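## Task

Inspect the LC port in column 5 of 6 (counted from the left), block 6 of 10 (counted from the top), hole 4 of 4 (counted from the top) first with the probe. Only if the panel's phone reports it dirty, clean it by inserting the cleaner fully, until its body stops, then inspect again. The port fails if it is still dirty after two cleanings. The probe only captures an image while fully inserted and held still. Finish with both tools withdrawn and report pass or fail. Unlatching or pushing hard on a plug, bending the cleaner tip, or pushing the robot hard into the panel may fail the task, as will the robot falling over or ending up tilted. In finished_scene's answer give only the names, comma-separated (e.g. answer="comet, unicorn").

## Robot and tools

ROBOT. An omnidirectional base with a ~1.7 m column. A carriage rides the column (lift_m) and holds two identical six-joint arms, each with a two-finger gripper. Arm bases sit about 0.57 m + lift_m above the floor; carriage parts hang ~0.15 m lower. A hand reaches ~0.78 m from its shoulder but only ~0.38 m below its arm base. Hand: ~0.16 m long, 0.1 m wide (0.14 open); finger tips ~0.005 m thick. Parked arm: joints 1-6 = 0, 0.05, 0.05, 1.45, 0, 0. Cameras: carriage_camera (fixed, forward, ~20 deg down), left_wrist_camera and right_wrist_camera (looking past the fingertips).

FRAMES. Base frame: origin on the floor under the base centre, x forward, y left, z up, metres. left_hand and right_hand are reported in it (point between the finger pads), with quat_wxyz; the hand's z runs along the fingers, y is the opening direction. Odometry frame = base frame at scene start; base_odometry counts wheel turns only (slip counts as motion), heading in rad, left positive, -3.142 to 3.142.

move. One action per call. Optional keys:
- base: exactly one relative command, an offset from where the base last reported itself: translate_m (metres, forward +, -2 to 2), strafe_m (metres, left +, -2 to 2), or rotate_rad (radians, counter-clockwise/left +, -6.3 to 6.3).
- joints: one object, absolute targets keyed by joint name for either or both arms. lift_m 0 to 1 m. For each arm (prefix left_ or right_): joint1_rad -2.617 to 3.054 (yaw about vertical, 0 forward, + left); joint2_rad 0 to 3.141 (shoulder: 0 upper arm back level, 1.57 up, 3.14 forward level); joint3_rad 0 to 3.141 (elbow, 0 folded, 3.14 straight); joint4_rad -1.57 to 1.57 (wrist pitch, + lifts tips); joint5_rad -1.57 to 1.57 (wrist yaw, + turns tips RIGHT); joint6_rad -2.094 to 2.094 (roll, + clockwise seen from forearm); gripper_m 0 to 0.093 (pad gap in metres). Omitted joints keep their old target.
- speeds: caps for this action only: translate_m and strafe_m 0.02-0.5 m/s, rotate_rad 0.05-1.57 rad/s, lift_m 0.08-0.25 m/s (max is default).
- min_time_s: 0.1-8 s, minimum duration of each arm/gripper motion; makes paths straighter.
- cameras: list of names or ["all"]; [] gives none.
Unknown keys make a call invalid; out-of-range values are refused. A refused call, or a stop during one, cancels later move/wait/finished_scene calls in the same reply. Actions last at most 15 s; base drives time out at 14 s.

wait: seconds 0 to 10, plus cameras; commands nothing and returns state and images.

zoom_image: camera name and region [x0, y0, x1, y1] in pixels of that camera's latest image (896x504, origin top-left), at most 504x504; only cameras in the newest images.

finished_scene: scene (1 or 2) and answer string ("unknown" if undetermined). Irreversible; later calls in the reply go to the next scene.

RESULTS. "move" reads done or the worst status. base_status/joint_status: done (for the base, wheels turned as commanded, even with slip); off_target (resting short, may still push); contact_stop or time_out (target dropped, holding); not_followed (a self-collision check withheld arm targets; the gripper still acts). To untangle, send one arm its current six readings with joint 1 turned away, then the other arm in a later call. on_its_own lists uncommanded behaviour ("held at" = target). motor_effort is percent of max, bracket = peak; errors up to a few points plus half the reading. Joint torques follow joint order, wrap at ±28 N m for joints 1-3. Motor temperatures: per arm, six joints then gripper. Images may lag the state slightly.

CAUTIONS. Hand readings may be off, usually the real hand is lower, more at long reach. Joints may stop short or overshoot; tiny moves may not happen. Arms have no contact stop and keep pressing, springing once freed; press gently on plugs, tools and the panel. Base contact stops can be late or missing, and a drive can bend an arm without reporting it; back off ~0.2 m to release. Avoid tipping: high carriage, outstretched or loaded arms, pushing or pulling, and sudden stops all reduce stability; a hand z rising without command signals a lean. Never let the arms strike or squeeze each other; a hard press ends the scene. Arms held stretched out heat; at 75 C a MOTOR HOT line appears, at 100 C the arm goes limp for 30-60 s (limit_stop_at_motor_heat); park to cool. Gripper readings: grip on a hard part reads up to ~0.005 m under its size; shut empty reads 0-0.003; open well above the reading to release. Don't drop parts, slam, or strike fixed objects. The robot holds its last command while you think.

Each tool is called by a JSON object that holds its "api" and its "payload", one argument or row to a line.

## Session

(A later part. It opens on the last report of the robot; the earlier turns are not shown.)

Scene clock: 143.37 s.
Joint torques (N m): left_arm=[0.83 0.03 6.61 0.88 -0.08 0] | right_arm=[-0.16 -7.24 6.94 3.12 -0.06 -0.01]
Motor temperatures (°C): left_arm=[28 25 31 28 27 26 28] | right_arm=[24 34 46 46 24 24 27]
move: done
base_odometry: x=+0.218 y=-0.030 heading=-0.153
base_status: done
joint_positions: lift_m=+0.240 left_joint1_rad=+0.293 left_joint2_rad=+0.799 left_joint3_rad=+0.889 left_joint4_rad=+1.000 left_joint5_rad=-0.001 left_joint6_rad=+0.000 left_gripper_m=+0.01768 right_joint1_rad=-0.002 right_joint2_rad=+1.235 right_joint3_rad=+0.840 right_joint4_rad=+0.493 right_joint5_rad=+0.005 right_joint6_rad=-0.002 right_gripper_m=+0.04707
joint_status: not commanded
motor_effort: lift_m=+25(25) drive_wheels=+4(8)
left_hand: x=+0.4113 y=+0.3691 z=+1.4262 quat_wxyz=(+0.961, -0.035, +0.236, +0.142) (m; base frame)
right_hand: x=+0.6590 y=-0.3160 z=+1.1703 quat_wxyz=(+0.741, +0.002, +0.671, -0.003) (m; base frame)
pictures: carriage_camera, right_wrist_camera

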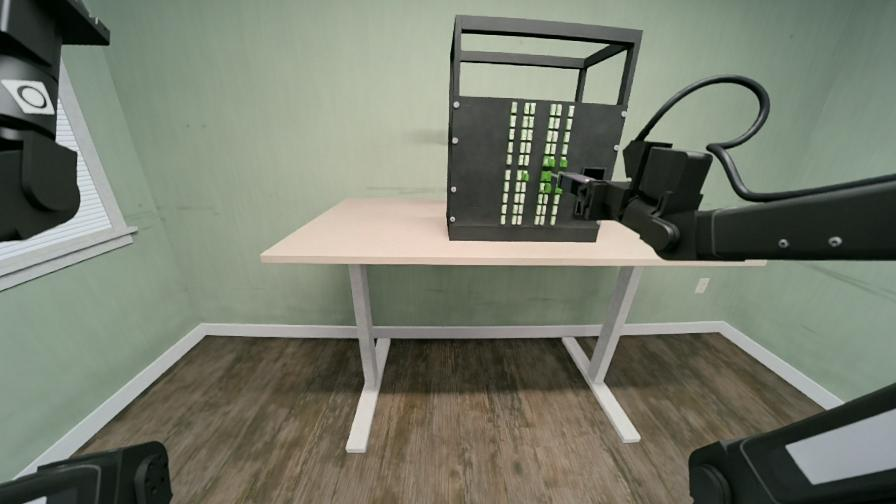

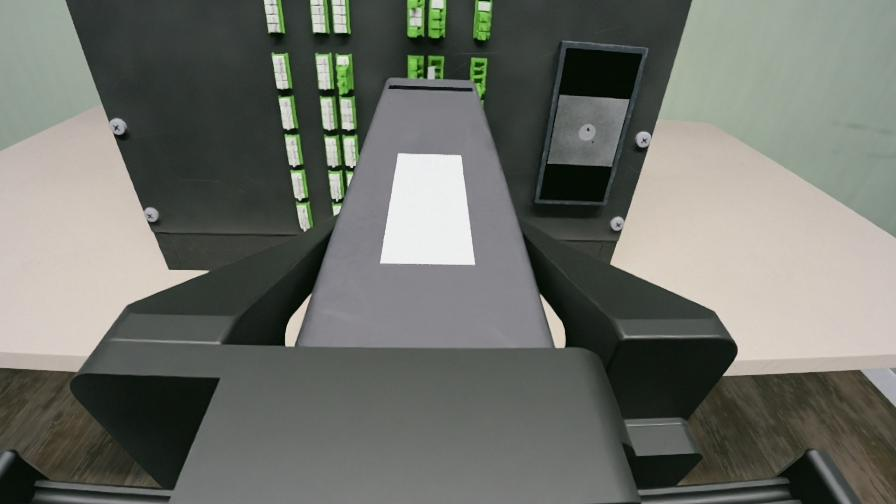

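{"api": "zoom_image", "payload": {
  "camera": "right_wrist_camera",
  "region": [550, 85, 640, 175]
}}

{"api": "move", "payload": {
  "base": {"translate_m": -0.13},
  "speeds": {"translate_m": 0.3},
  "cameras": ["carriage_camera", "right_wrist_camera"]
}}

Scaled by 5.600.

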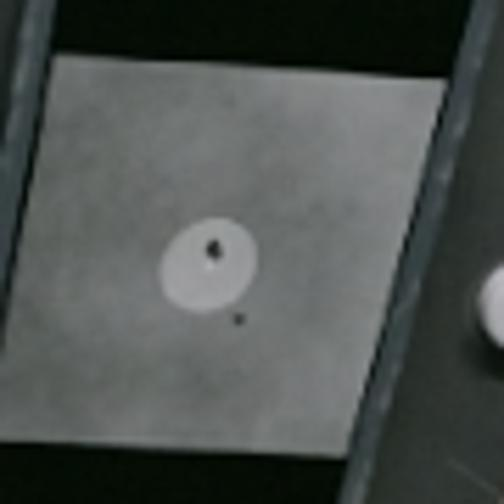

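Scene clock: 145.30 s.
Joint torques (N m): left_arm=[0.64 0.18 6.41 0.88 -0.08 -0.03] | right_arm=[-0.08 -7.17 6.94 3.2 -0.06 -0.01]
Motor temperatures (°C): left_arm=[28 25 31 28 27 26 28] | right_arm=[24 34 46 46 24 24 27]
move: done
base_odometry: x=+0.089 y=-0.011 heading=-0.153
base_status: done
joint_positions: lift_m=+0.240 left_joint1_rad=+0.293 left_joint2_rad=+0.798 left_joint3_rad=+0.889 left_joint4_rad=+1.000 left_joint5_rad=-0.001 left_joint6_rad=+0.000 left_gripper_m=+0.01768 right_joint1_rad=-0.002 right_joint2_rad=+1.235 right_joint3_rad=+0.840 right_joint4_rad=+0.489 right_joint5_rad=+0.005 right_joint6_rad=-0.002 right_gripper_m=+0.04707
joint_status: not commanded
motor_effort: lift_m=+25(25) drive_wheels=-1(14)
left_hand: x=+0.4106 y=+0.3688 z=+1.4265 quat_wxyz=(+0.961, -0.035, +0.235, +0.142) (m; base frame)
right_hand: x=+0.6591 y=-0.3160 z=+1.1692 quat_wxyz=(+0.740, +0.002, +0.673, -0.003) (m; base frame)
pictures: carriage_camera, right_wrist_camera

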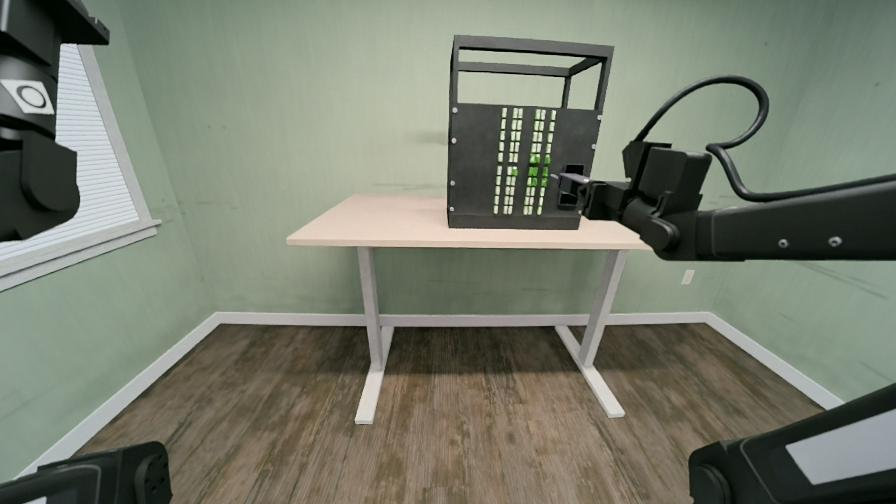

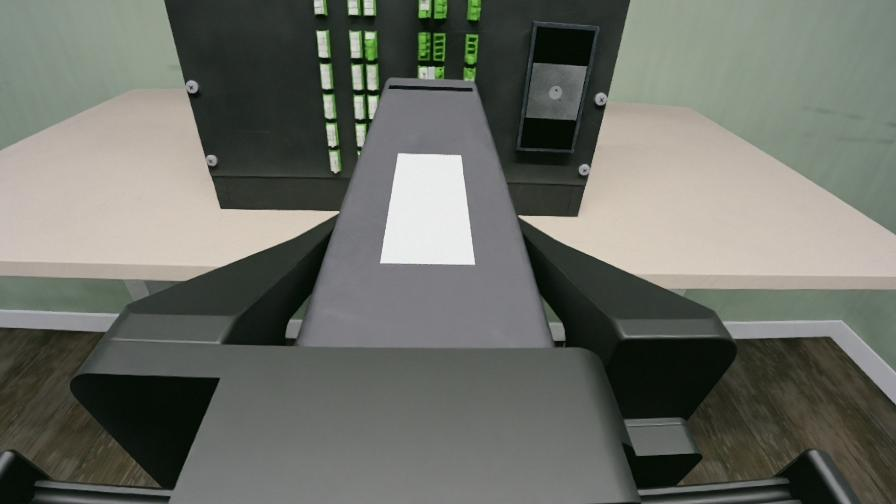

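{"api": "move", "payload": {
  "base": {"translate_m": -0.1},
  "joints": {"left_joint1_rad": 0, "left_joint2_rad": 1.219, "left_joint3_rad": 0.843, "left_joint4_rad": 0.376, "left_joint5_rad": 0, "left_joint6_rad": 0, "right_joint2_rad": 0.8, "right_joint3_rad": 0.9, "right_joint4_rad": 1.0},
  "min_time_s": 3,
  "cameras": []
}}

{"api": "move", "payload": {
  "base": {"strafe_m": -0.628},
  "speeds": {"strafe_m": 0.3},
  "cameras": ["carriage_camera", "left_wrist_camera"]
}}

{"api": "zoom_image", "payload": {
  "camera": "left_wrist_camera",
  "region": [300, 0, 600, 200]
}}

Scene clock: 148.90 s.
Joint torques (N m): left_arm=[-0.5 -3.79 6.48 2.63 -0.07 0.03] | right_arm=[-0.08 -1.11 9.47 1.82 -0.06 -0.02]
Motor temperatures (°C): left_arm=[28 25 31 29 27 26 28] | right_arm=[24 34 46 45 24 24 27]
move: off_target
base_odometry: x=-0.010 y=+0.004 heading=-0.153
base_status: done
joint_positions: lift_m=+0.240 left_joint1_rad=+0.009 left_joint2_rad=+1.207 left_joint3_rad=+0.850 left_joint4_rad=+0.382 left_joint5_rad=-0.001 left_joint6_rad=+0.000 left_gripper_m=+0.01768 right_joint1_rad=-0.002 right_joint2_rad=+0.814 right_joint3_rad=+0.853 right_joint4_rad=+0.938 right_joint5_rad=+0.005 right_joint6_rad=-0.002 right_gripper_m=+0.04707
joint_status: right_joint4_rad off_target (ended at +0.938, target +1.000); the others done
motor_effort: lift_m=+25(25) drive_wheels=-1(10)
left_hand: x=+0.6546 y=+0.3183 z=+1.1588 quat_wxyz=(+0.716, -0.003, +0.698, +0.004) (m; base frame)
right_hand: x=+0.4498 y=-0.3156 z=+1.4025 quat_wxyz=(+0.956, +0.002, +0.292, -0.003) (m; base frame)
pictures: none
No camera images: "cameras" was empty.

Scene clock: 152.60 s.
Joint torques (N m): left_arm=[-0.55 -4 6.3 2.55 -0.01 0.02] | right_arm=[-0.09 -1.11 9.43 1.8 -0.02 -0.01]
Motor temperatures (°C): left_arm=[28 25 32 30 27 26 28] | right_arm=[24 34 45 43 24 24 27]
move: done
base_odometry: x=-0.106 y=-0.617 heading=-0.153
base_status: done
joint_positions: lift_m=+0.240 left_joint1_rad=+0.007 left_joint2_rad=+1.207 left_joint3_rad=+0.850 left_joint4_rad=+0.380 left_joint5_rad=-0.002 left_joint6_rad=+0.000 left_gripper_m=+0.01768 right_joint1_rad=-0.002 right_joint2_rad=+0.814 right_joint3_rad=+0.854 right_joint4_rad=+0.940 right_joint5_rad=+0.003 right_joint6_rad=-0.002 right_gripper_m=+0.04707
joint_status: not commanded
motor_effort: lift_m=+25(25) drive_wheels=-3(10)
left_hand: x=+0.6546 y=+0.3173 z=+1.1582 quat_wxyz=(+0.715, -0.003, +0.699, +0.003) (m; base frame)
right_hand: x=+0.4494 y=-0.3151 z=+1.4029 quat_wxyz=(+0.957, +0.001, +0.291, -0.002) (m; base frame)
pictures: carriage_camera, left_wrist_camera

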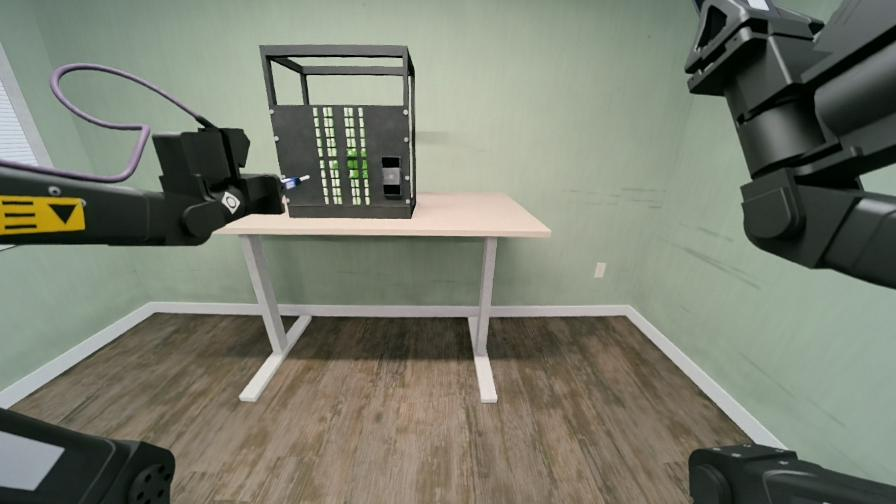

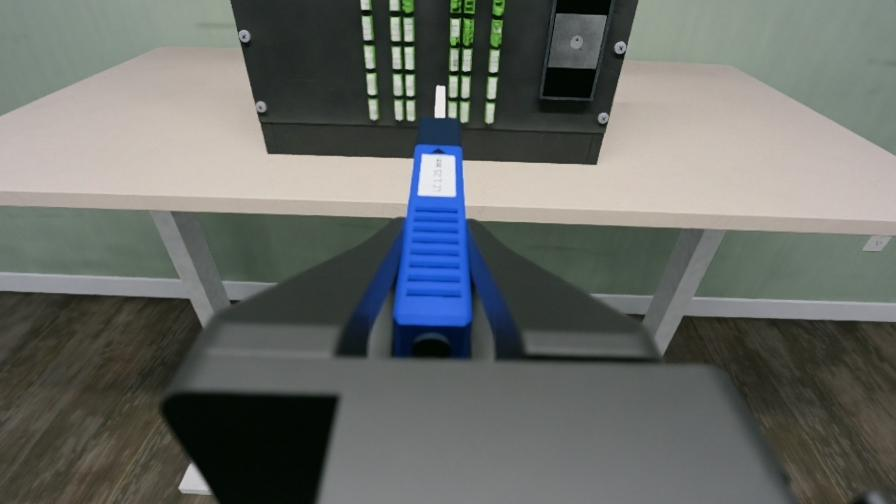

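Scaled by 1.680.

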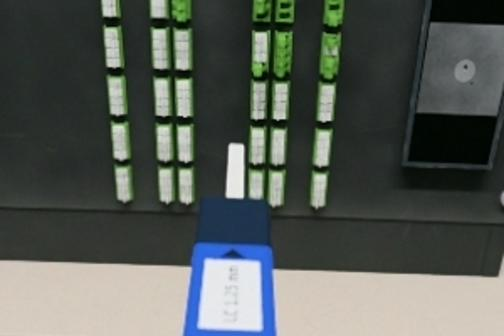

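{"api": "move", "payload": {
  "base": {"rotate_rad": -0.015},
  "joints": {"lift_m": 0.203, "left_joint1_rad": 0.0, "left_joint4_rad": 0.36},
  "cameras": []
}}

{"api": "move", "payload": {
  "base": {"translate_m": 0.25},
  "speeds": {"translate_m": 0.2},
  "cameras": []
}}

{"api": "move", "payload": {
  "base": {"strafe_m": -0.012},
  "cameras": ["carriage_camera", "left_wrist_camera"]
}}

{"api": "zoom_image", "payload": {
  "camera": "left_wrist_camera",
  "region": [400, 0, 520, 120]
}}

{"api": "zoom_image", "payload": {
  "camera": "carriage_camera",
  "region": [260, 100, 420, 220]
}}

Scene clock: 154.60 s.
Joint torques (N m): left_arm=[-0.09 -4.38 7.32 2.75 -0.05 0.02] | right_arm=[-0.08 -0.64 8.5 1.6 -0.03 -0.01]
Motor temperatures (°C): left_arm=[28 26 32 31 27 26 28] | right_arm=[24 34 45 42 24 24 27]
move: done
base_odometry: x=-0.106 y=-0.617 heading=-0.167
base_status: done
joint_positions: lift_m=+0.203 left_joint1_rad=+0.004 left_joint2_rad=+1.213 left_joint3_rad=+0.842 left_joint4_rad=+0.352 left_joint5_rad=-0.001 left_joint6_rad=+0.000 left_gripper_m=+0.01768 right_joint1_rad=-0.002 right_joint2_rad=+0.809 right_joint3_rad=+0.864 right_joint4_rad=+0.951 right_joint5_rad=+0.003 right_joint6_rad=-0.002 right_gripper_m=+0.04707
joint_status: all done
motor_effort: lift_m=+22(23) drive_wheels=-10(11)
left_hand: x=+0.6557 y=+0.3160 z=+1.1083 quat_wxyz=(+0.700, -0.002, +0.714, +0.002) (m; base frame)
right_hand: x=+0.4420 y=-0.3152 z=+1.3724 quat_wxyz=(+0.960, +0.002, +0.279, -0.002) (m; base frame)
pictures: none
No camera images: "cameras" was empty.

Scene clock: 156.93 s.
Joint torques (N m): left_arm=[-0.14 -4.37 7.15 2.75 -0.04 0.02] | right_arm=[-0.09 -0.5 8.49 1.58 -0.04 -0.01]
Motor temperatures (°C): left_arm=[28 26 32 32 27 26 28] | right_arm=[24 33 45 42 24 24 27]
move: done
base_odometry: x=+0.140 y=-0.659 heading=-0.168
base_status: done
joint_positions: lift_m=+0.203 left_joint1_rad=+0.004 left_joint2_rad=+1.213 left_joint3_rad=+0.842 left_joint4_rad=+0.353 left_joint5_rad=-0.001 left_joint6_rad=+0.000 left_gripper_m=+0.01768 right_joint1_rad=-0.002 right_joint2_rad=+0.809 right_joint3_rad=+0.864 right_joint4_rad=+0.953 right_joint5_rad=+0.003 right_joint6_rad=-0.002 right_gripper_m=+0.04707
joint_status: not commanded
motor_effort: lift_m=+22(23) drive_wheels=-7(13)
left_hand: x=+0.6557 y=+0.3160 z=+1.1084 quat_wxyz=(+0.700, -0.002, +0.714, +0.002) (m; base frame)
right_hand: x=+0.4416 y=-0.3152 z=+1.3727 quat_wxyz=(+0.961, +0.002, +0.278, -0.002) (m; base frame)
pictures: none
No camera images: "cameras" was empty.

Scene clock: 157.67 s.
Joint torques (N m): left_arm=[0.16 -4.4 6.9 2.74 -0.1 0.04] | right_arm=[0.03 -0.57 8.49 1.63 -0.02 -0.02]
Motor temperatures (°C): left_arm=[28 26 32 32 27 26 28] | right_arm=[24 33 45 41 24 24 27]
move: done
base_odometry: x=+0.138 y=-0.670 heading=-0.168
base_status: done
joint_positions: lift_m=+0.203 left_joint1_rad=+0.002 left_joint2_rad=+1.213 left_joint3_rad=+0.842 left_joint4_rad=+0.352 left_joint5_rad=+0.000 left_joint6_rad=+0.000 left_gripper_m=+0.01768 right_joint1_rad=-0.002 right_joint2_rad=+0.809 right_joint3_rad=+0.864 right_joint4_rad=+0.953 right_joint5_rad=+0.002 right_joint6_rad=-0.002 right_gripper_m=+0.04707
joint_status: not commanded
motor_effort: lift_m=+22(22) drive_wheels=+6(11)
left_hand: x=+0.6557 y=+0.3149 z=+1.1083 quat_wxyz=(+0.700, +0.000, +0.714, +0.001) (m; base frame)
right_hand: x=+0.4416 y=-0.3150 z=+1.3727 quat_wxyz=(+0.961, +0.001, +0.278, -0.002) (m; base frame)
pictures: carriage_camera, left_wrist_camera

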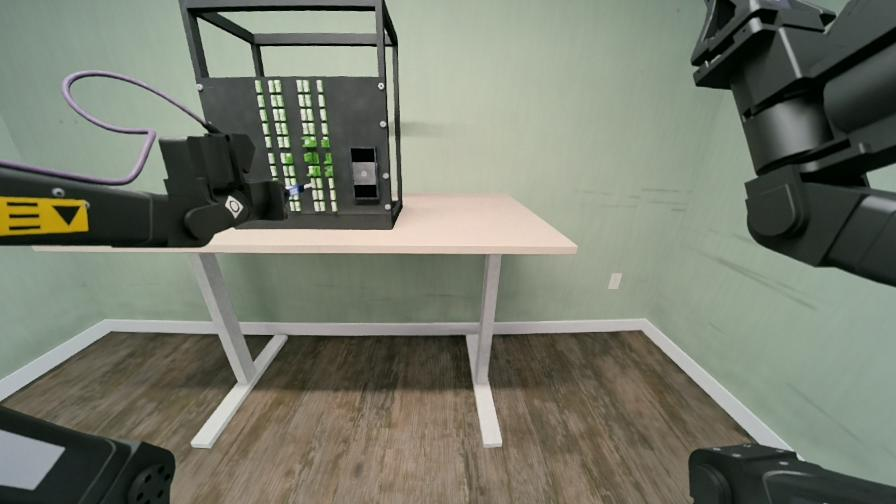

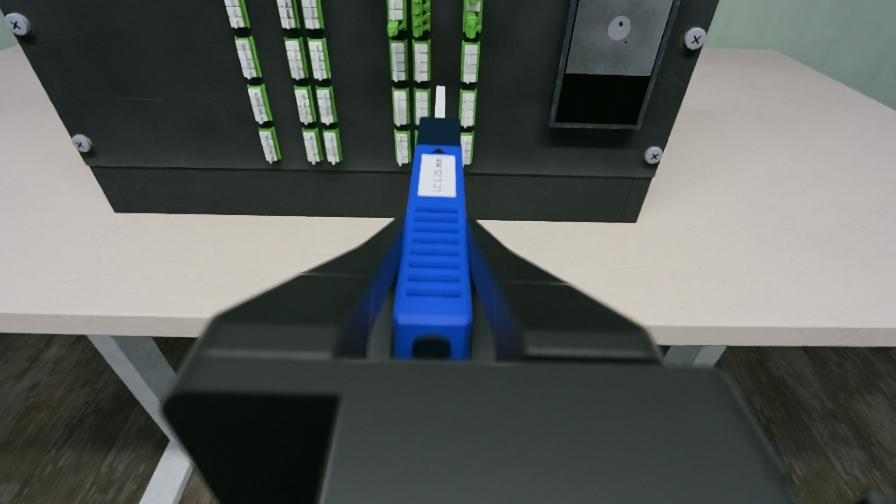

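Scaled by 4.200.

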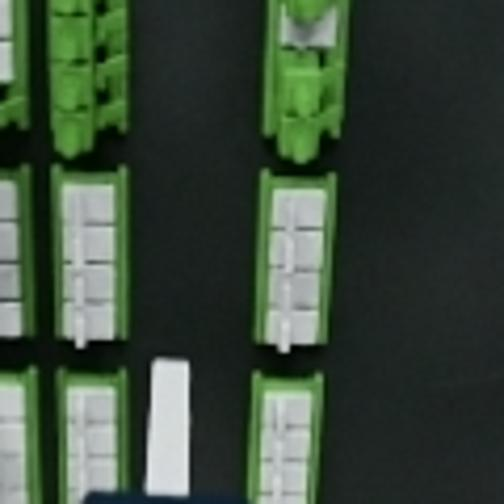

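Scaled by 3.150.

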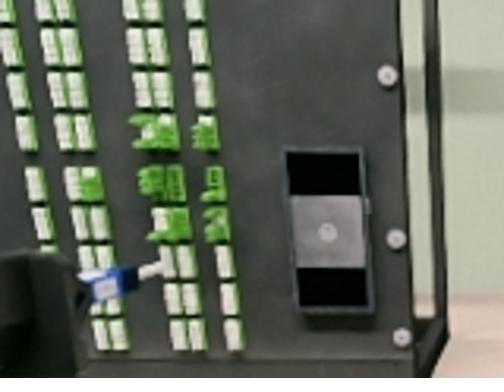

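{"api": "move", "payload": {
  "base": {"strafe_m": 0.018},
  "joints": {"lift_m": 0.221},
  "cameras": []
}}

{"api": "move", "payload": {
  "base": {"translate_m": 0.05},
  "speeds": {"translate_m": 0.1},
  "cameras": ["carriage_camera", "left_wrist_camera"]
}}

{"api": "zoom_image", "payload": {
  "camera": "left_wrist_camera",
  "region": [400, 0, 520, 120]
}}

{"api": "zoom_image", "payload": {
  "camera": "carriage_camera",
  "region": [260, 100, 380, 220]
}}

Scene clock: 159.33 s.
Joint torques (N m): left_arm=[0.14 -4.51 6.97 2.71 -0.09 0.02] | right_arm=[-0.14 -0.43 8.35 1.55 0 -0.01]
Motor temperatures (°C): left_arm=[28 26 32 32 27 26 28] | right_arm=[24 33 45 41 24 24 27]
move: done
base_odometry: x=+0.142 y=-0.653 heading=-0.168
base_status: done
joint_positions: lift_m=+0.221 left_joint1_rad=+0.002 left_joint2_rad=+1.214 left_joint3_rad=+0.842 left_joint4_rad=+0.355 left_joint5_rad=+0.000 left_joint6_rad=+0.000 left_gripper_m=+0.01768 right_joint1_rad=-0.002 right_joint2_rad=+0.807 right_joint3_rad=+0.866 right_joint4_rad=+0.956 right_joint5_rad=+0.001 right_joint6_rad=-0.002 right_gripper_m=+0.04707
joint_status: all done
motor_effort: lift_m=+24(30) drive_wheels=+6(11)
left_hand: x=+0.6559 y=+0.3150 z=+1.1263 quat_wxyz=(+0.701, -0.001, +0.713, +0.001) (m; base frame)
right_hand: x=+0.4395 y=-0.3148 z=+1.3921 quat_wxyz=(+0.962, +0.000, +0.275, -0.002) (m; base frame)
pictures: none
No camera images: "cameras" was empty.

Scene clock: 160.53 s.
Joint torques (N m): left_arm=[0.08 -4.6 7.19 2.76 -0.05 0] | right_arm=[-0.09 -0.38 8.13 1.55 0 -0.02]
Motor temperatures (°C): left_arm=[28 26 32 33 27 26 28] | right_arm=[24 33 45 41 24 24 27]
move: done
base_odometry: x=+0.191 y=-0.661 heading=-0.167
base_status: done
joint_positions: lift_m=+0.221 left_joint1_rad=+0.002 left_joint2_rad=+1.214 left_joint3_rad=+0.842 left_joint4_rad=+0.354 left_joint5_rad=+0.001 left_joint6_rad=+0.000 left_gripper_m=+0.01768 right_joint1_rad=-0.002 right_joint2_rad=+0.807 right_joint3_rad=+0.866 right_joint4_rad=+0.957 right_joint5_rad=+0.001 right_joint6_rad=-0.002 right_gripper_m=+0.04707
joint_status: not commanded
motor_effort: lift_m=+24(24) drive_wheels=+5(12)
left_hand: x=+0.6559 y=+0.3148 z=+1.1261 quat_wxyz=(+0.701, +0.000, +0.714, +0.000) (m; base frame)
right_hand: x=+0.4393 y=-0.3148 z=+1.3922 quat_wxyz=(+0.962, +0.000, +0.274, -0.002) (m; base frame)
pictures: carriage_camera, left_wrist_camera

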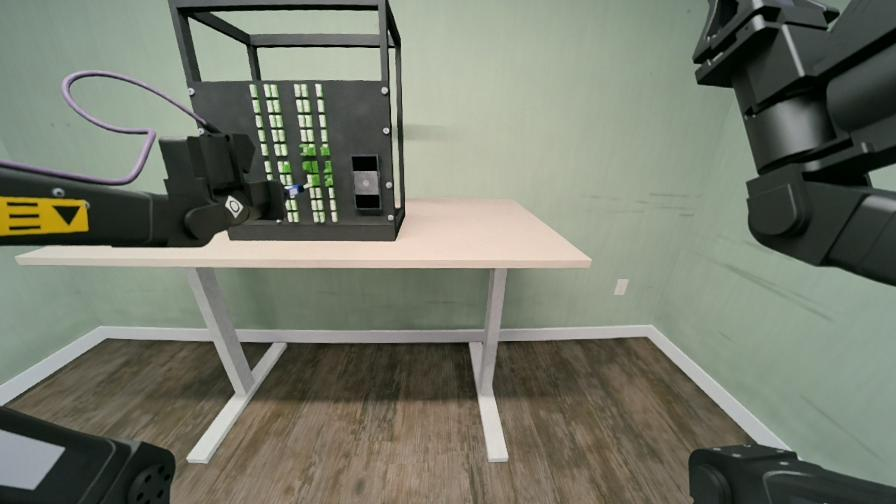

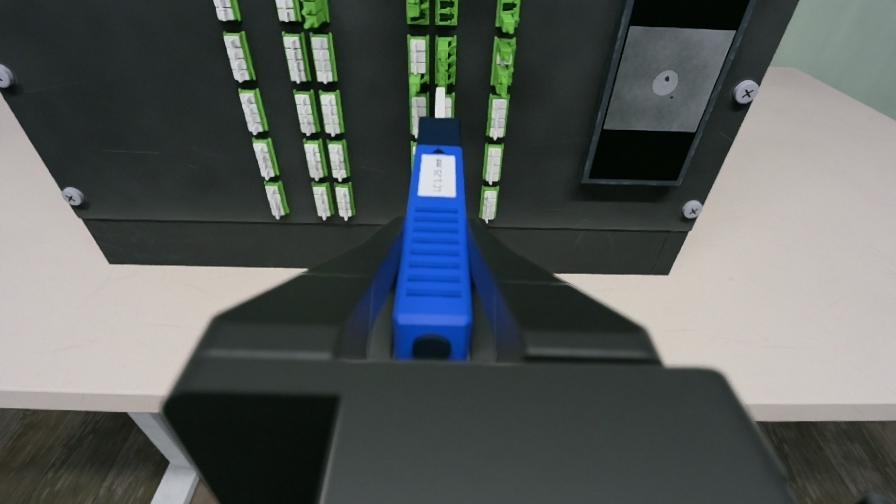

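Scaled by 4.200.

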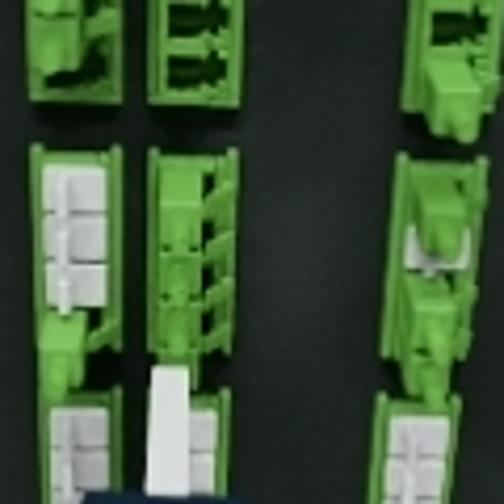

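Scaled by 4.200.

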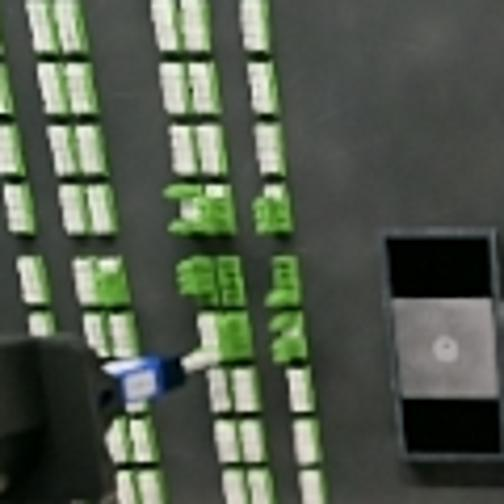

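{"api": "move", "payload": {
  "joints": {"lift_m": 0.239},
  "cameras": []
}}

{"api": "move", "payload": {
  "base": {"translate_m": 0.025},
  "speeds": {"translate_m": 0.1},
  "cameras": ["carriage_camera", "left_wrist_camera"]
}}

{"api": "zoom_image", "payload": {
  "camera": "left_wrist_camera",
  "region": [400, 20, 500, 120]
}}

{"api": "zoom_image", "payload": {
  "camera": "carriage_camera",
  "region": [280, 130, 340, 190]
}}

Scene clock: 161.40 s.
Joint torques (N m): left_arm=[0.08 -4.48 7.15 3.13 -0.11 0.01] | right_arm=[-0.13 -0.43 8.25 1.54 0.01 -0.01]
Motor temperatures (°C): left_arm=[28 26 32 33 27 26 28] | right_arm=[24 33 44 40 24 24 27]
move: done
base_odometry: x=+0.191 y=-0.661 heading=-0.167
base_status: not commanded
joint_positions: lift_m=+0.239 left_joint1_rad=+0.002 left_joint2_rad=+1.214 left_joint3_rad=+0.840 left_joint4_rad=+0.323 left_joint5_rad=+0.001 left_joint6_rad=+0.000 left_gripper_m=+0.01768 right_joint1_rad=-0.002 right_joint2_rad=+0.807 right_joint3_rad=+0.867 right_joint4_rad=+0.957 right_joint5_rad=+0.001 right_joint6_rad=-0.002 right_gripper_m=+0.04707
joint_status: all done
motor_effort: lift_m=+25(29) drive_wheels=+5(6)
left_hand: x=+0.6555 y=+0.3148 z=+1.1356 quat_wxyz=(+0.689, +0.000, +0.725, +0.000) (m; base frame)
right_hand: x=+0.4391 y=-0.3148 z=+1.4104 quat_wxyz=(+0.962, +0.000, +0.274, -0.002) (m; base frame)
pictures: none
No camera images: "cameras" was empty.

Scene clock: 162.33 s.
Joint torques (N m): left_arm=[0.12 0.72 8.1 3.85 -0.05 -0.01] | right_arm=[-0.12 -0.5 8.18 1.56 0.01 -0.01]
Motor temperatures (°C): left_arm=[28 26 32 34 27 26 28] | right_arm=[24 33 44 40 24 24 27]
move: done
base_odometry: x=+0.215 y=-0.665 heading=-0.167
base_status: done
joint_positions: lift_m=+0.239 left_joint1_rad=+0.002 left_joint2_rad=+1.158 left_joint3_rad=+0.832 left_joint4_rad=+0.259 left_joint5_rad=+0.001 left_joint6_rad=+0.000 left_gripper_m=+0.01768 right_joint1_rad=-0.002 right_joint2_rad=+0.808 right_joint3_rad=+0.867 right_joint4_rad=+0.955 right_joint5_rad=+0.001 right_joint6_rad=-0.002 right_gripper_m=+0.04707
joint_status: not commanded
motor_effort: lift_m=+24(25) drive_wheels=+9(13)
left_hand: x=+0.6430 y=+0.3148 z=+1.1378 quat_wxyz=(+0.683, +0.000, +0.731, +0.000) (m; base frame)
right_hand: x=+0.4399 y=-0.3148 z=+1.4099 quat_wxyz=(+0.961, +0.000, +0.275, -0.002) (m; base frame)
pictures: carriage_camera, left_wrist_camera

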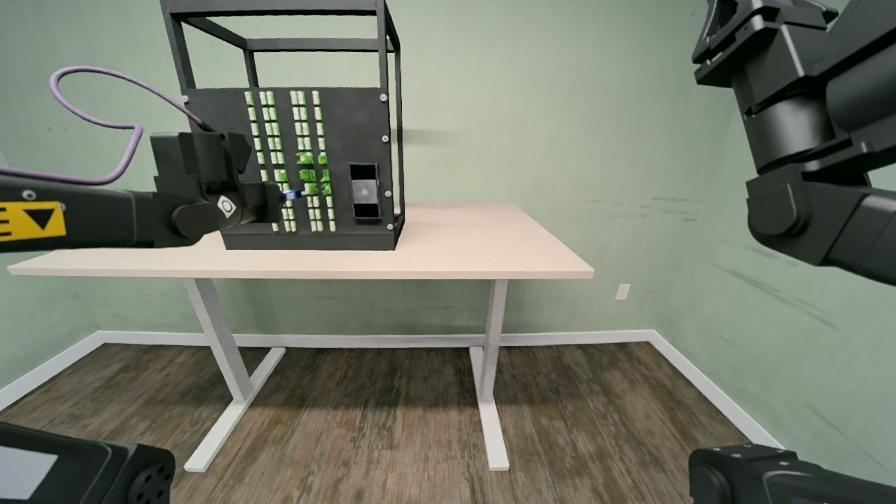

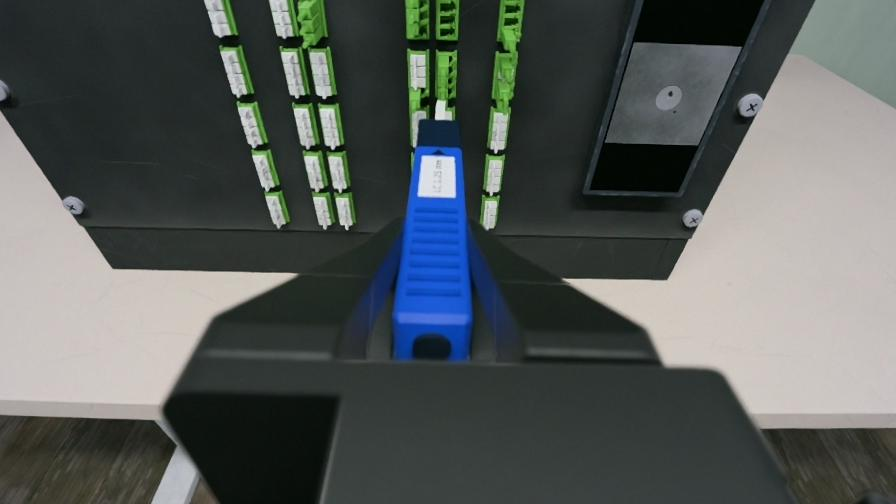

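Scaled by 5.040.

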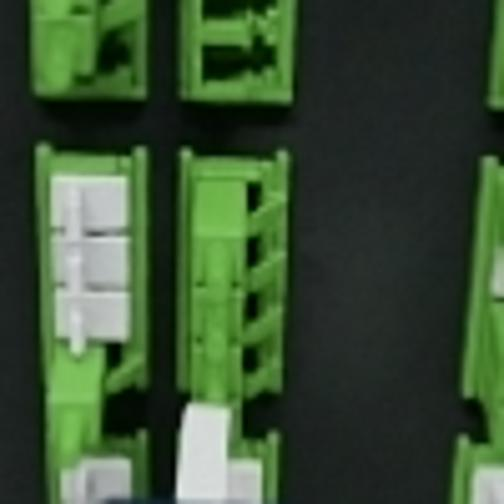

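Scaled by 8.400.

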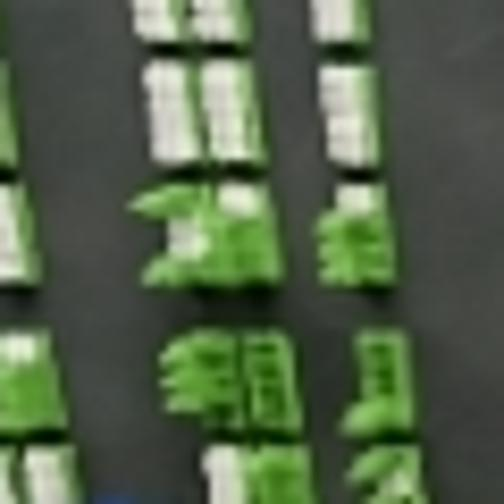

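{"api": "move", "payload": {
  "base": {"translate_m": -0.07},
  "speeds": {"translate_m": 0.2},
  "cameras": ["carriage_camera", "left_wrist_camera"]
}}

{"api": "zoom_image", "payload": {
  "camera": "left_wrist_camera",
  "region": [380, 0, 520, 140]
}}

{"api": "zoom_image", "payload": {
  "camera": "carriage_camera",
  "region": [260, 100, 380, 220]
}}

Scene clock: 163.93 s.
Joint torques (N m): left_arm=[0.03 -4.14 8.02 2.91 -0.1 0.02] | right_arm=[-0.08 -0.24 8.17 1.56 0.01 -0.01]
Motor temperatures (°C): left_arm=[28 26 32 34 27 26 28] | right_arm=[24 33 44 40 24 24 27]
move: done
base_odometry: x=+0.146 y=-0.653 heading=-0.167
base_status: done
joint_positions: lift_m=+0.239 left_joint1_rad=+0.002 left_joint2_rad=+1.209 left_joint3_rad=+0.832 left_joint4_rad=+0.334 left_joint5_rad=+0.001 left_joint6_rad=+0.000 left_gripper_m=+0.01768 right_joint1_rad=-0.002 right_joint2_rad=+0.805 right_joint3_rad=+0.867 right_joint4_rad=+0.955 right_joint5_rad=+0.001 right_joint6_rad=-0.002 right_gripper_m=+0.04707
joint_status: not commanded
motor_effort: lift_m=+24(25) drive_wheels=+7(11)
left_hand: x=+0.6543 y=+0.3148 z=+1.1363 quat_wxyz=(+0.692, +0.000, +0.722, +0.000) (m; base frame)
right_hand: x=+0.4387 y=-0.3148 z=+1.4105 quat_wxyz=(+0.962, +0.000, +0.274, -0.002) (m; base frame)
pictures: carriage_camera, left_wrist_camera

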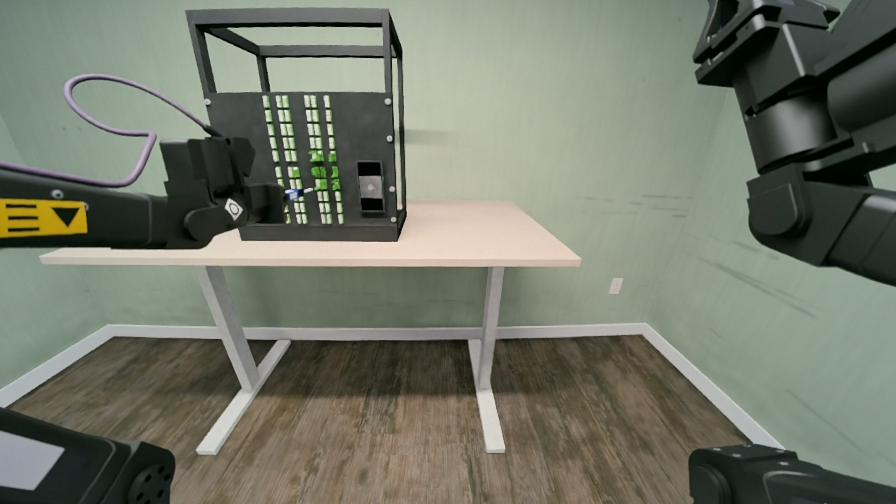

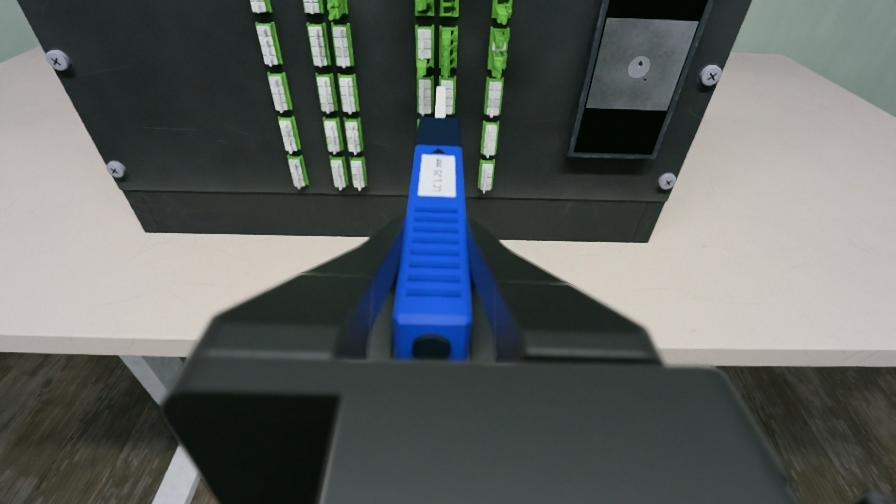

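Scaled by 3.600.

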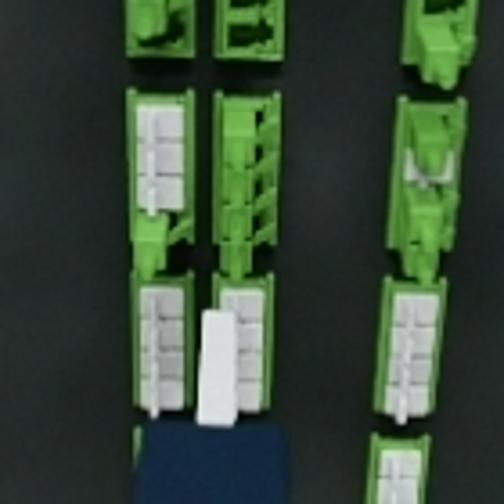

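Scaled by 4.200.

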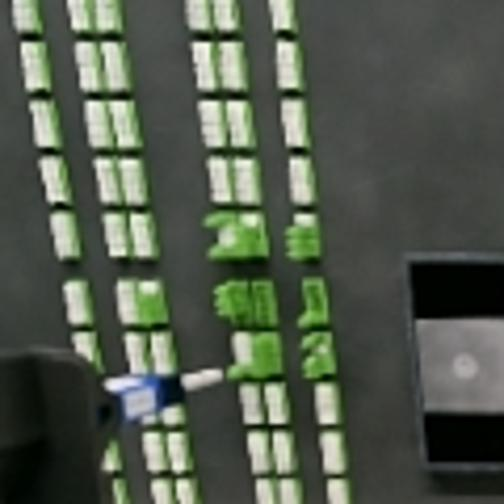

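{"api": "move", "payload": {
  "joints": {"lift_m": 0.27},
  "cameras": []
}}

{"api": "move", "payload": {
  "base": {"translate_m": 0.025},
  "speeds": {"translate_m": 0.1},
  "cameras": ["carriage_camera", "left_wrist_camera"]
}}

{"api": "zoom_image", "payload": {
  "camera": "left_wrist_camera",
  "region": [400, 0, 500, 120]
}}

{"api": "zoom_image", "payload": {
  "camera": "carriage_camera",
  "region": [280, 130, 360, 210]
}}

Scene clock: 165.10 s.
Joint torques (N m): left_arm=[0.02 -4.49 8.02 2.84 -0.1 0.05] | right_arm=[-0.09 -0.2 8.23 1.52 0 -0.02]
Motor temperatures (°C): left_arm=[28 26 32 34 27 26 28] | right_arm=[24 33 44 39 24 24 28]
move: done
base_odometry: x=+0.146 y=-0.653 heading=-0.167
base_status: not commanded
joint_positions: lift_m=+0.270 left_joint1_rad=+0.002 left_joint2_rad=+1.212 left_joint3_rad=+0.832 left_joint4_rad=+0.348 left_joint5_rad=+0.001 left_joint6_rad=+0.000 left_gripper_m=+0.01768 right_joint1_rad=-0.002 right_joint2_rad=+0.805 right_joint3_rad=+0.867 right_joint4_rad=+0.958 right_joint5_rad=+0.001 right_joint6_rad=-0.002 right_gripper_m=+0.04707
joint_status: all done
motor_effort: lift_m=+25(30) drive_wheels=+6(6)
left_hand: x=+0.6550 y=+0.3148 z=+1.1695 quat_wxyz=(+0.696, +0.000, +0.718, +0.000) (m; base frame)
right_hand: x=+0.4381 y=-0.3148 z=+1.4418 quat_wxyz=(+0.962, +0.000, +0.273, -0.002) (m; base frame)
pictures: none
No camera images: "cameras" was empty.

Scene clock: 166.13 s.
Joint torques (N m): left_arm=[0.01 -4.41 8.08 2.78 -0.07 0.03] | right_arm=[-0.02 -0.44 8.25 1.56 0.01 0]
Motor temperatures (°C): left_arm=[28 26 32 35 27 26 28] | right_arm=[24 33 44 39 24 24 28]
move: done
base_odometry: x=+0.171 y=-0.657 heading=-0.167
base_status: done
joint_positions: lift_m=+0.270 left_joint1_rad=+0.002 left_joint2_rad=+1.212 left_joint3_rad=+0.832 left_joint4_rad=+0.348 left_joint5_rad=+0.001 left_joint6_rad=+0.000 left_gripper_m=+0.01768 right_joint1_rad=-0.002 right_joint2_rad=+0.808 right_joint3_rad=+0.867 right_joint4_rad=+0.954 right_joint5_rad=+0.000 right_joint6_rad=-0.002 right_gripper_m=+0.04707
joint_status: not commanded
motor_effort: lift_m=+25(25) drive_wheels=-6(13)
left_hand: x=+0.6550 y=+0.3148 z=+1.1695 quat_wxyz=(+0.696, +0.000, +0.718, +0.000) (m; base frame)
right_hand: x=+0.4398 y=-0.3147 z=+1.4410 quat_wxyz=(+0.961, +0.000, +0.275, -0.002) (m; base frame)
pictures: carriage_camera, left_wrist_camera

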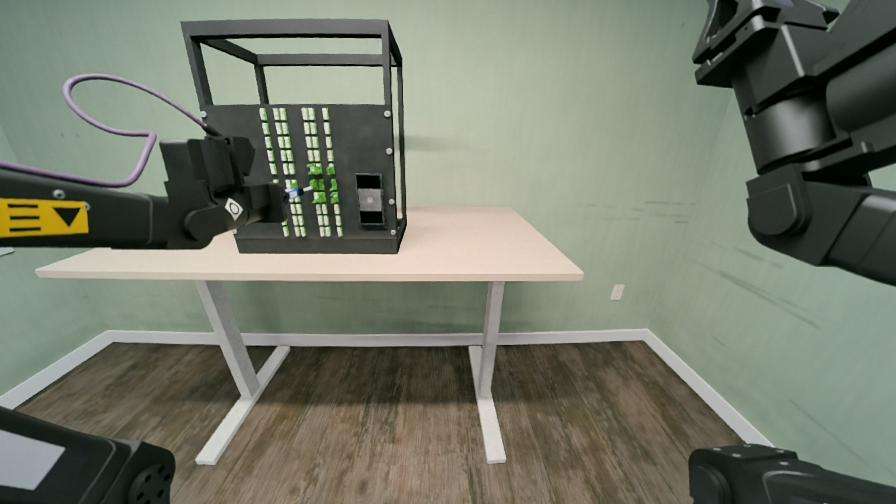

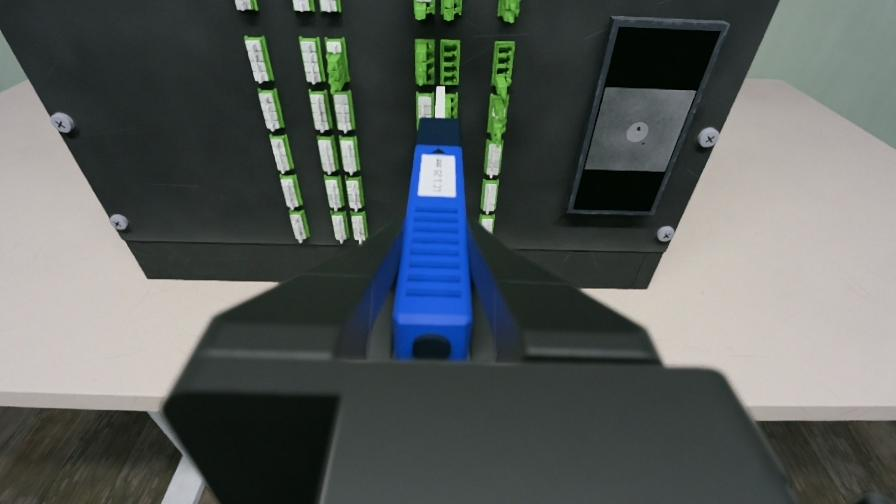

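Scaled by 4.200.

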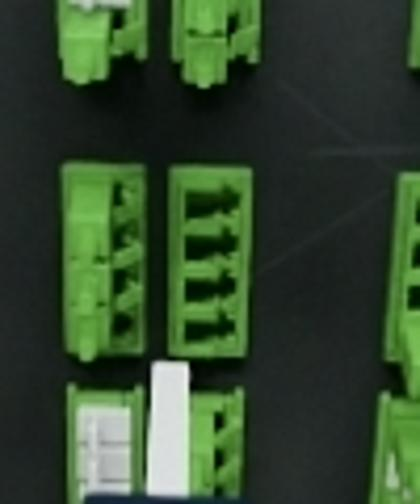

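Scaled by 6.300.

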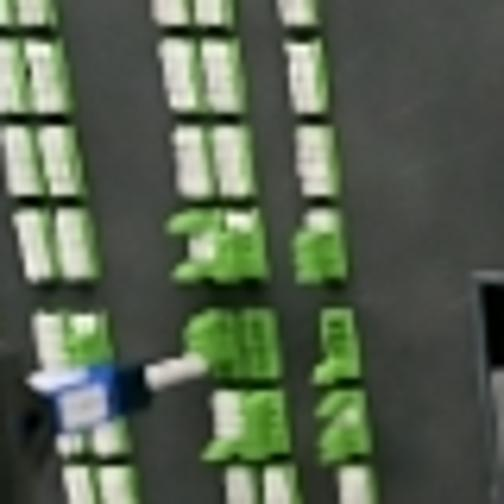

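{"api": "move", "payload": {
  "base": {"strafe_m": -0.0055},
  "joints": {"lift_m": 0.2625},
  "cameras": []
}}

{"api": "move", "payload": {
  "base": {"translate_m": 0.01},
  "speeds": {"translate_m": 0.05},
  "cameras": ["carriage_camera", "left_wrist_camera"]
}}

{"api": "zoom_image", "payload": {
  "camera": "left_wrist_camera",
  "region": [410, 40, 490, 120]
}}

{"api": "zoom_image", "payload": {
  "camera": "carriage_camera",
  "region": [290, 160, 340, 210]
}}

Scene clock: 167.00 s.
Joint torques (N m): left_arm=[0.08 -4.67 8.17 2.81 -0.04 0.03] | right_arm=[-0.14 -0.47 8.34 1.58 0.02 -0.01]
Motor temperatures (°C): left_arm=[28 26 32 35 27 26 28] | right_arm=[24 33 43 39 24 24 28]
move: done
base_odometry: x=+0.170 y=-0.662 heading=-0.166
base_status: done
joint_positions: lift_m=+0.263 left_joint1_rad=+0.000 left_joint2_rad=+1.214 left_joint3_rad=+0.832 left_joint4_rad=+0.346 left_joint5_rad=+0.000 left_joint6_rad=+0.000 left_gripper_m=+0.01768 right_joint1_rad=-0.001 right_joint2_rad=+0.808 right_joint3_rad=+0.867 right_joint4_rad=+0.953 right_joint5_rad=+0.000 right_joint6_rad=-0.002 right_gripper_m=+0.04707
joint_status: all done
motor_effort: lift_m=+22(22) drive_wheels=+5(8)
left_hand: x=+0.6555 y=+0.3143 z=+1.1609 quat_wxyz=(+0.694, +0.000, +0.720, +0.000) (m; base frame)
right_hand: x=+0.4401 y=-0.3145 z=+1.4336 quat_wxyz=(+0.961, +0.000, +0.276, -0.002) (m; base frame)
pictures: none
No camera images: "cameras" was empty.

Scene clock: 167.70 s.
Joint torques (N m): left_arm=[0.36 -4.52 7.91 2.8 -0.1 0.01] | right_arm=[-0.12 -0.53 8.21 1.6 0.01 -0.01]
Motor temperatures (°C): left_arm=[28 26 32 35 27 26 28] | right_arm=[24 33 43 39 24 24 28]
move: done
base_odometry: x=+0.180 y=-0.664 heading=-0.166
base_status: done
joint_positions: lift_m=+0.263 left_joint1_rad=+0.000 left_joint2_rad=+1.214 left_joint3_rad=+0.832 left_joint4_rad=+0.346 left_joint5_rad=+0.000 left_joint6_rad=+0.000 left_gripper_m=+0.01768 right_joint1_rad=-0.001 right_joint2_rad=+0.809 right_joint3_rad=+0.867 right_joint4_rad=+0.953 right_joint5_rad=+0.000 right_joint6_rad=-0.002 right_gripper_m=+0.04707
joint_status: not commanded
motor_effort: lift_m=+22(22) drive_wheels=-3(11)
left_hand: x=+0.6555 y=+0.3143 z=+1.1609 quat_wxyz=(+0.694, +0.000, +0.720, +0.000) (m; base frame)
right_hand: x=+0.4408 y=-0.3145 z=+1.4333 quat_wxyz=(+0.961, +0.000, +0.277, -0.002) (m; base frame)
pictures: carriage_camera, left_wrist_camera

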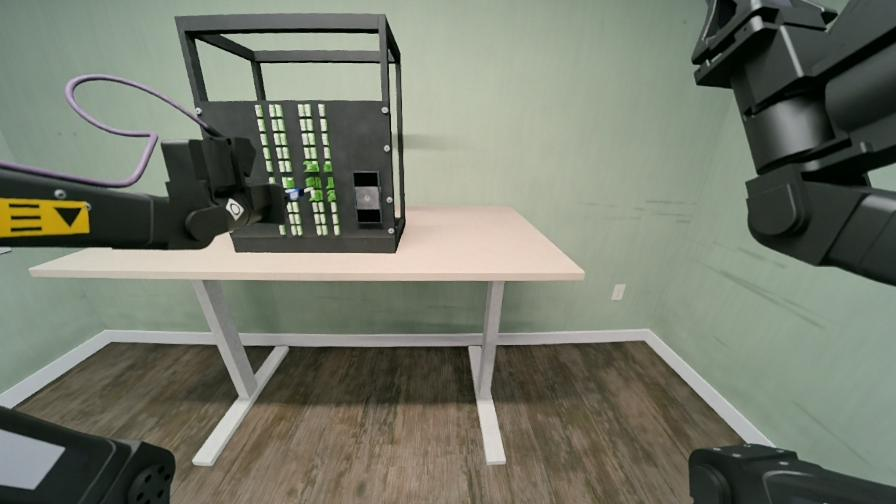

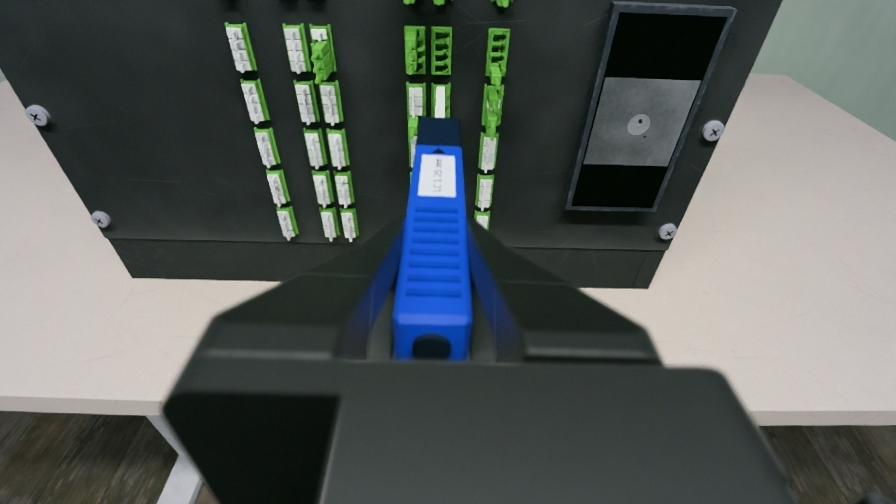

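Scaled by 6.300.

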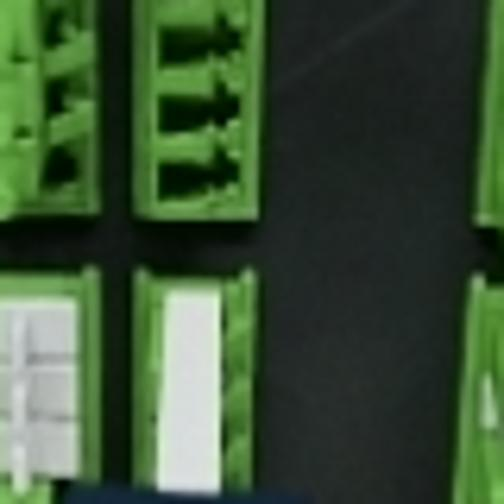

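Scaled by 10.080.

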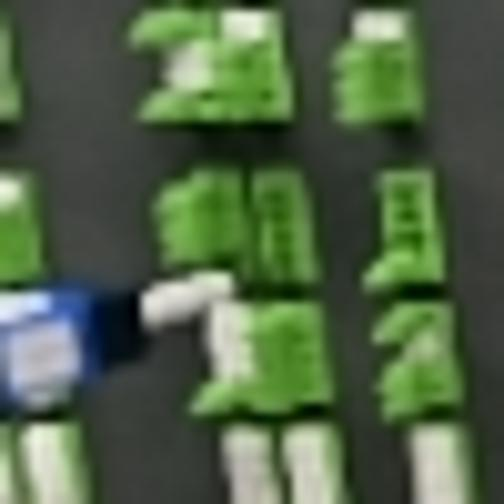

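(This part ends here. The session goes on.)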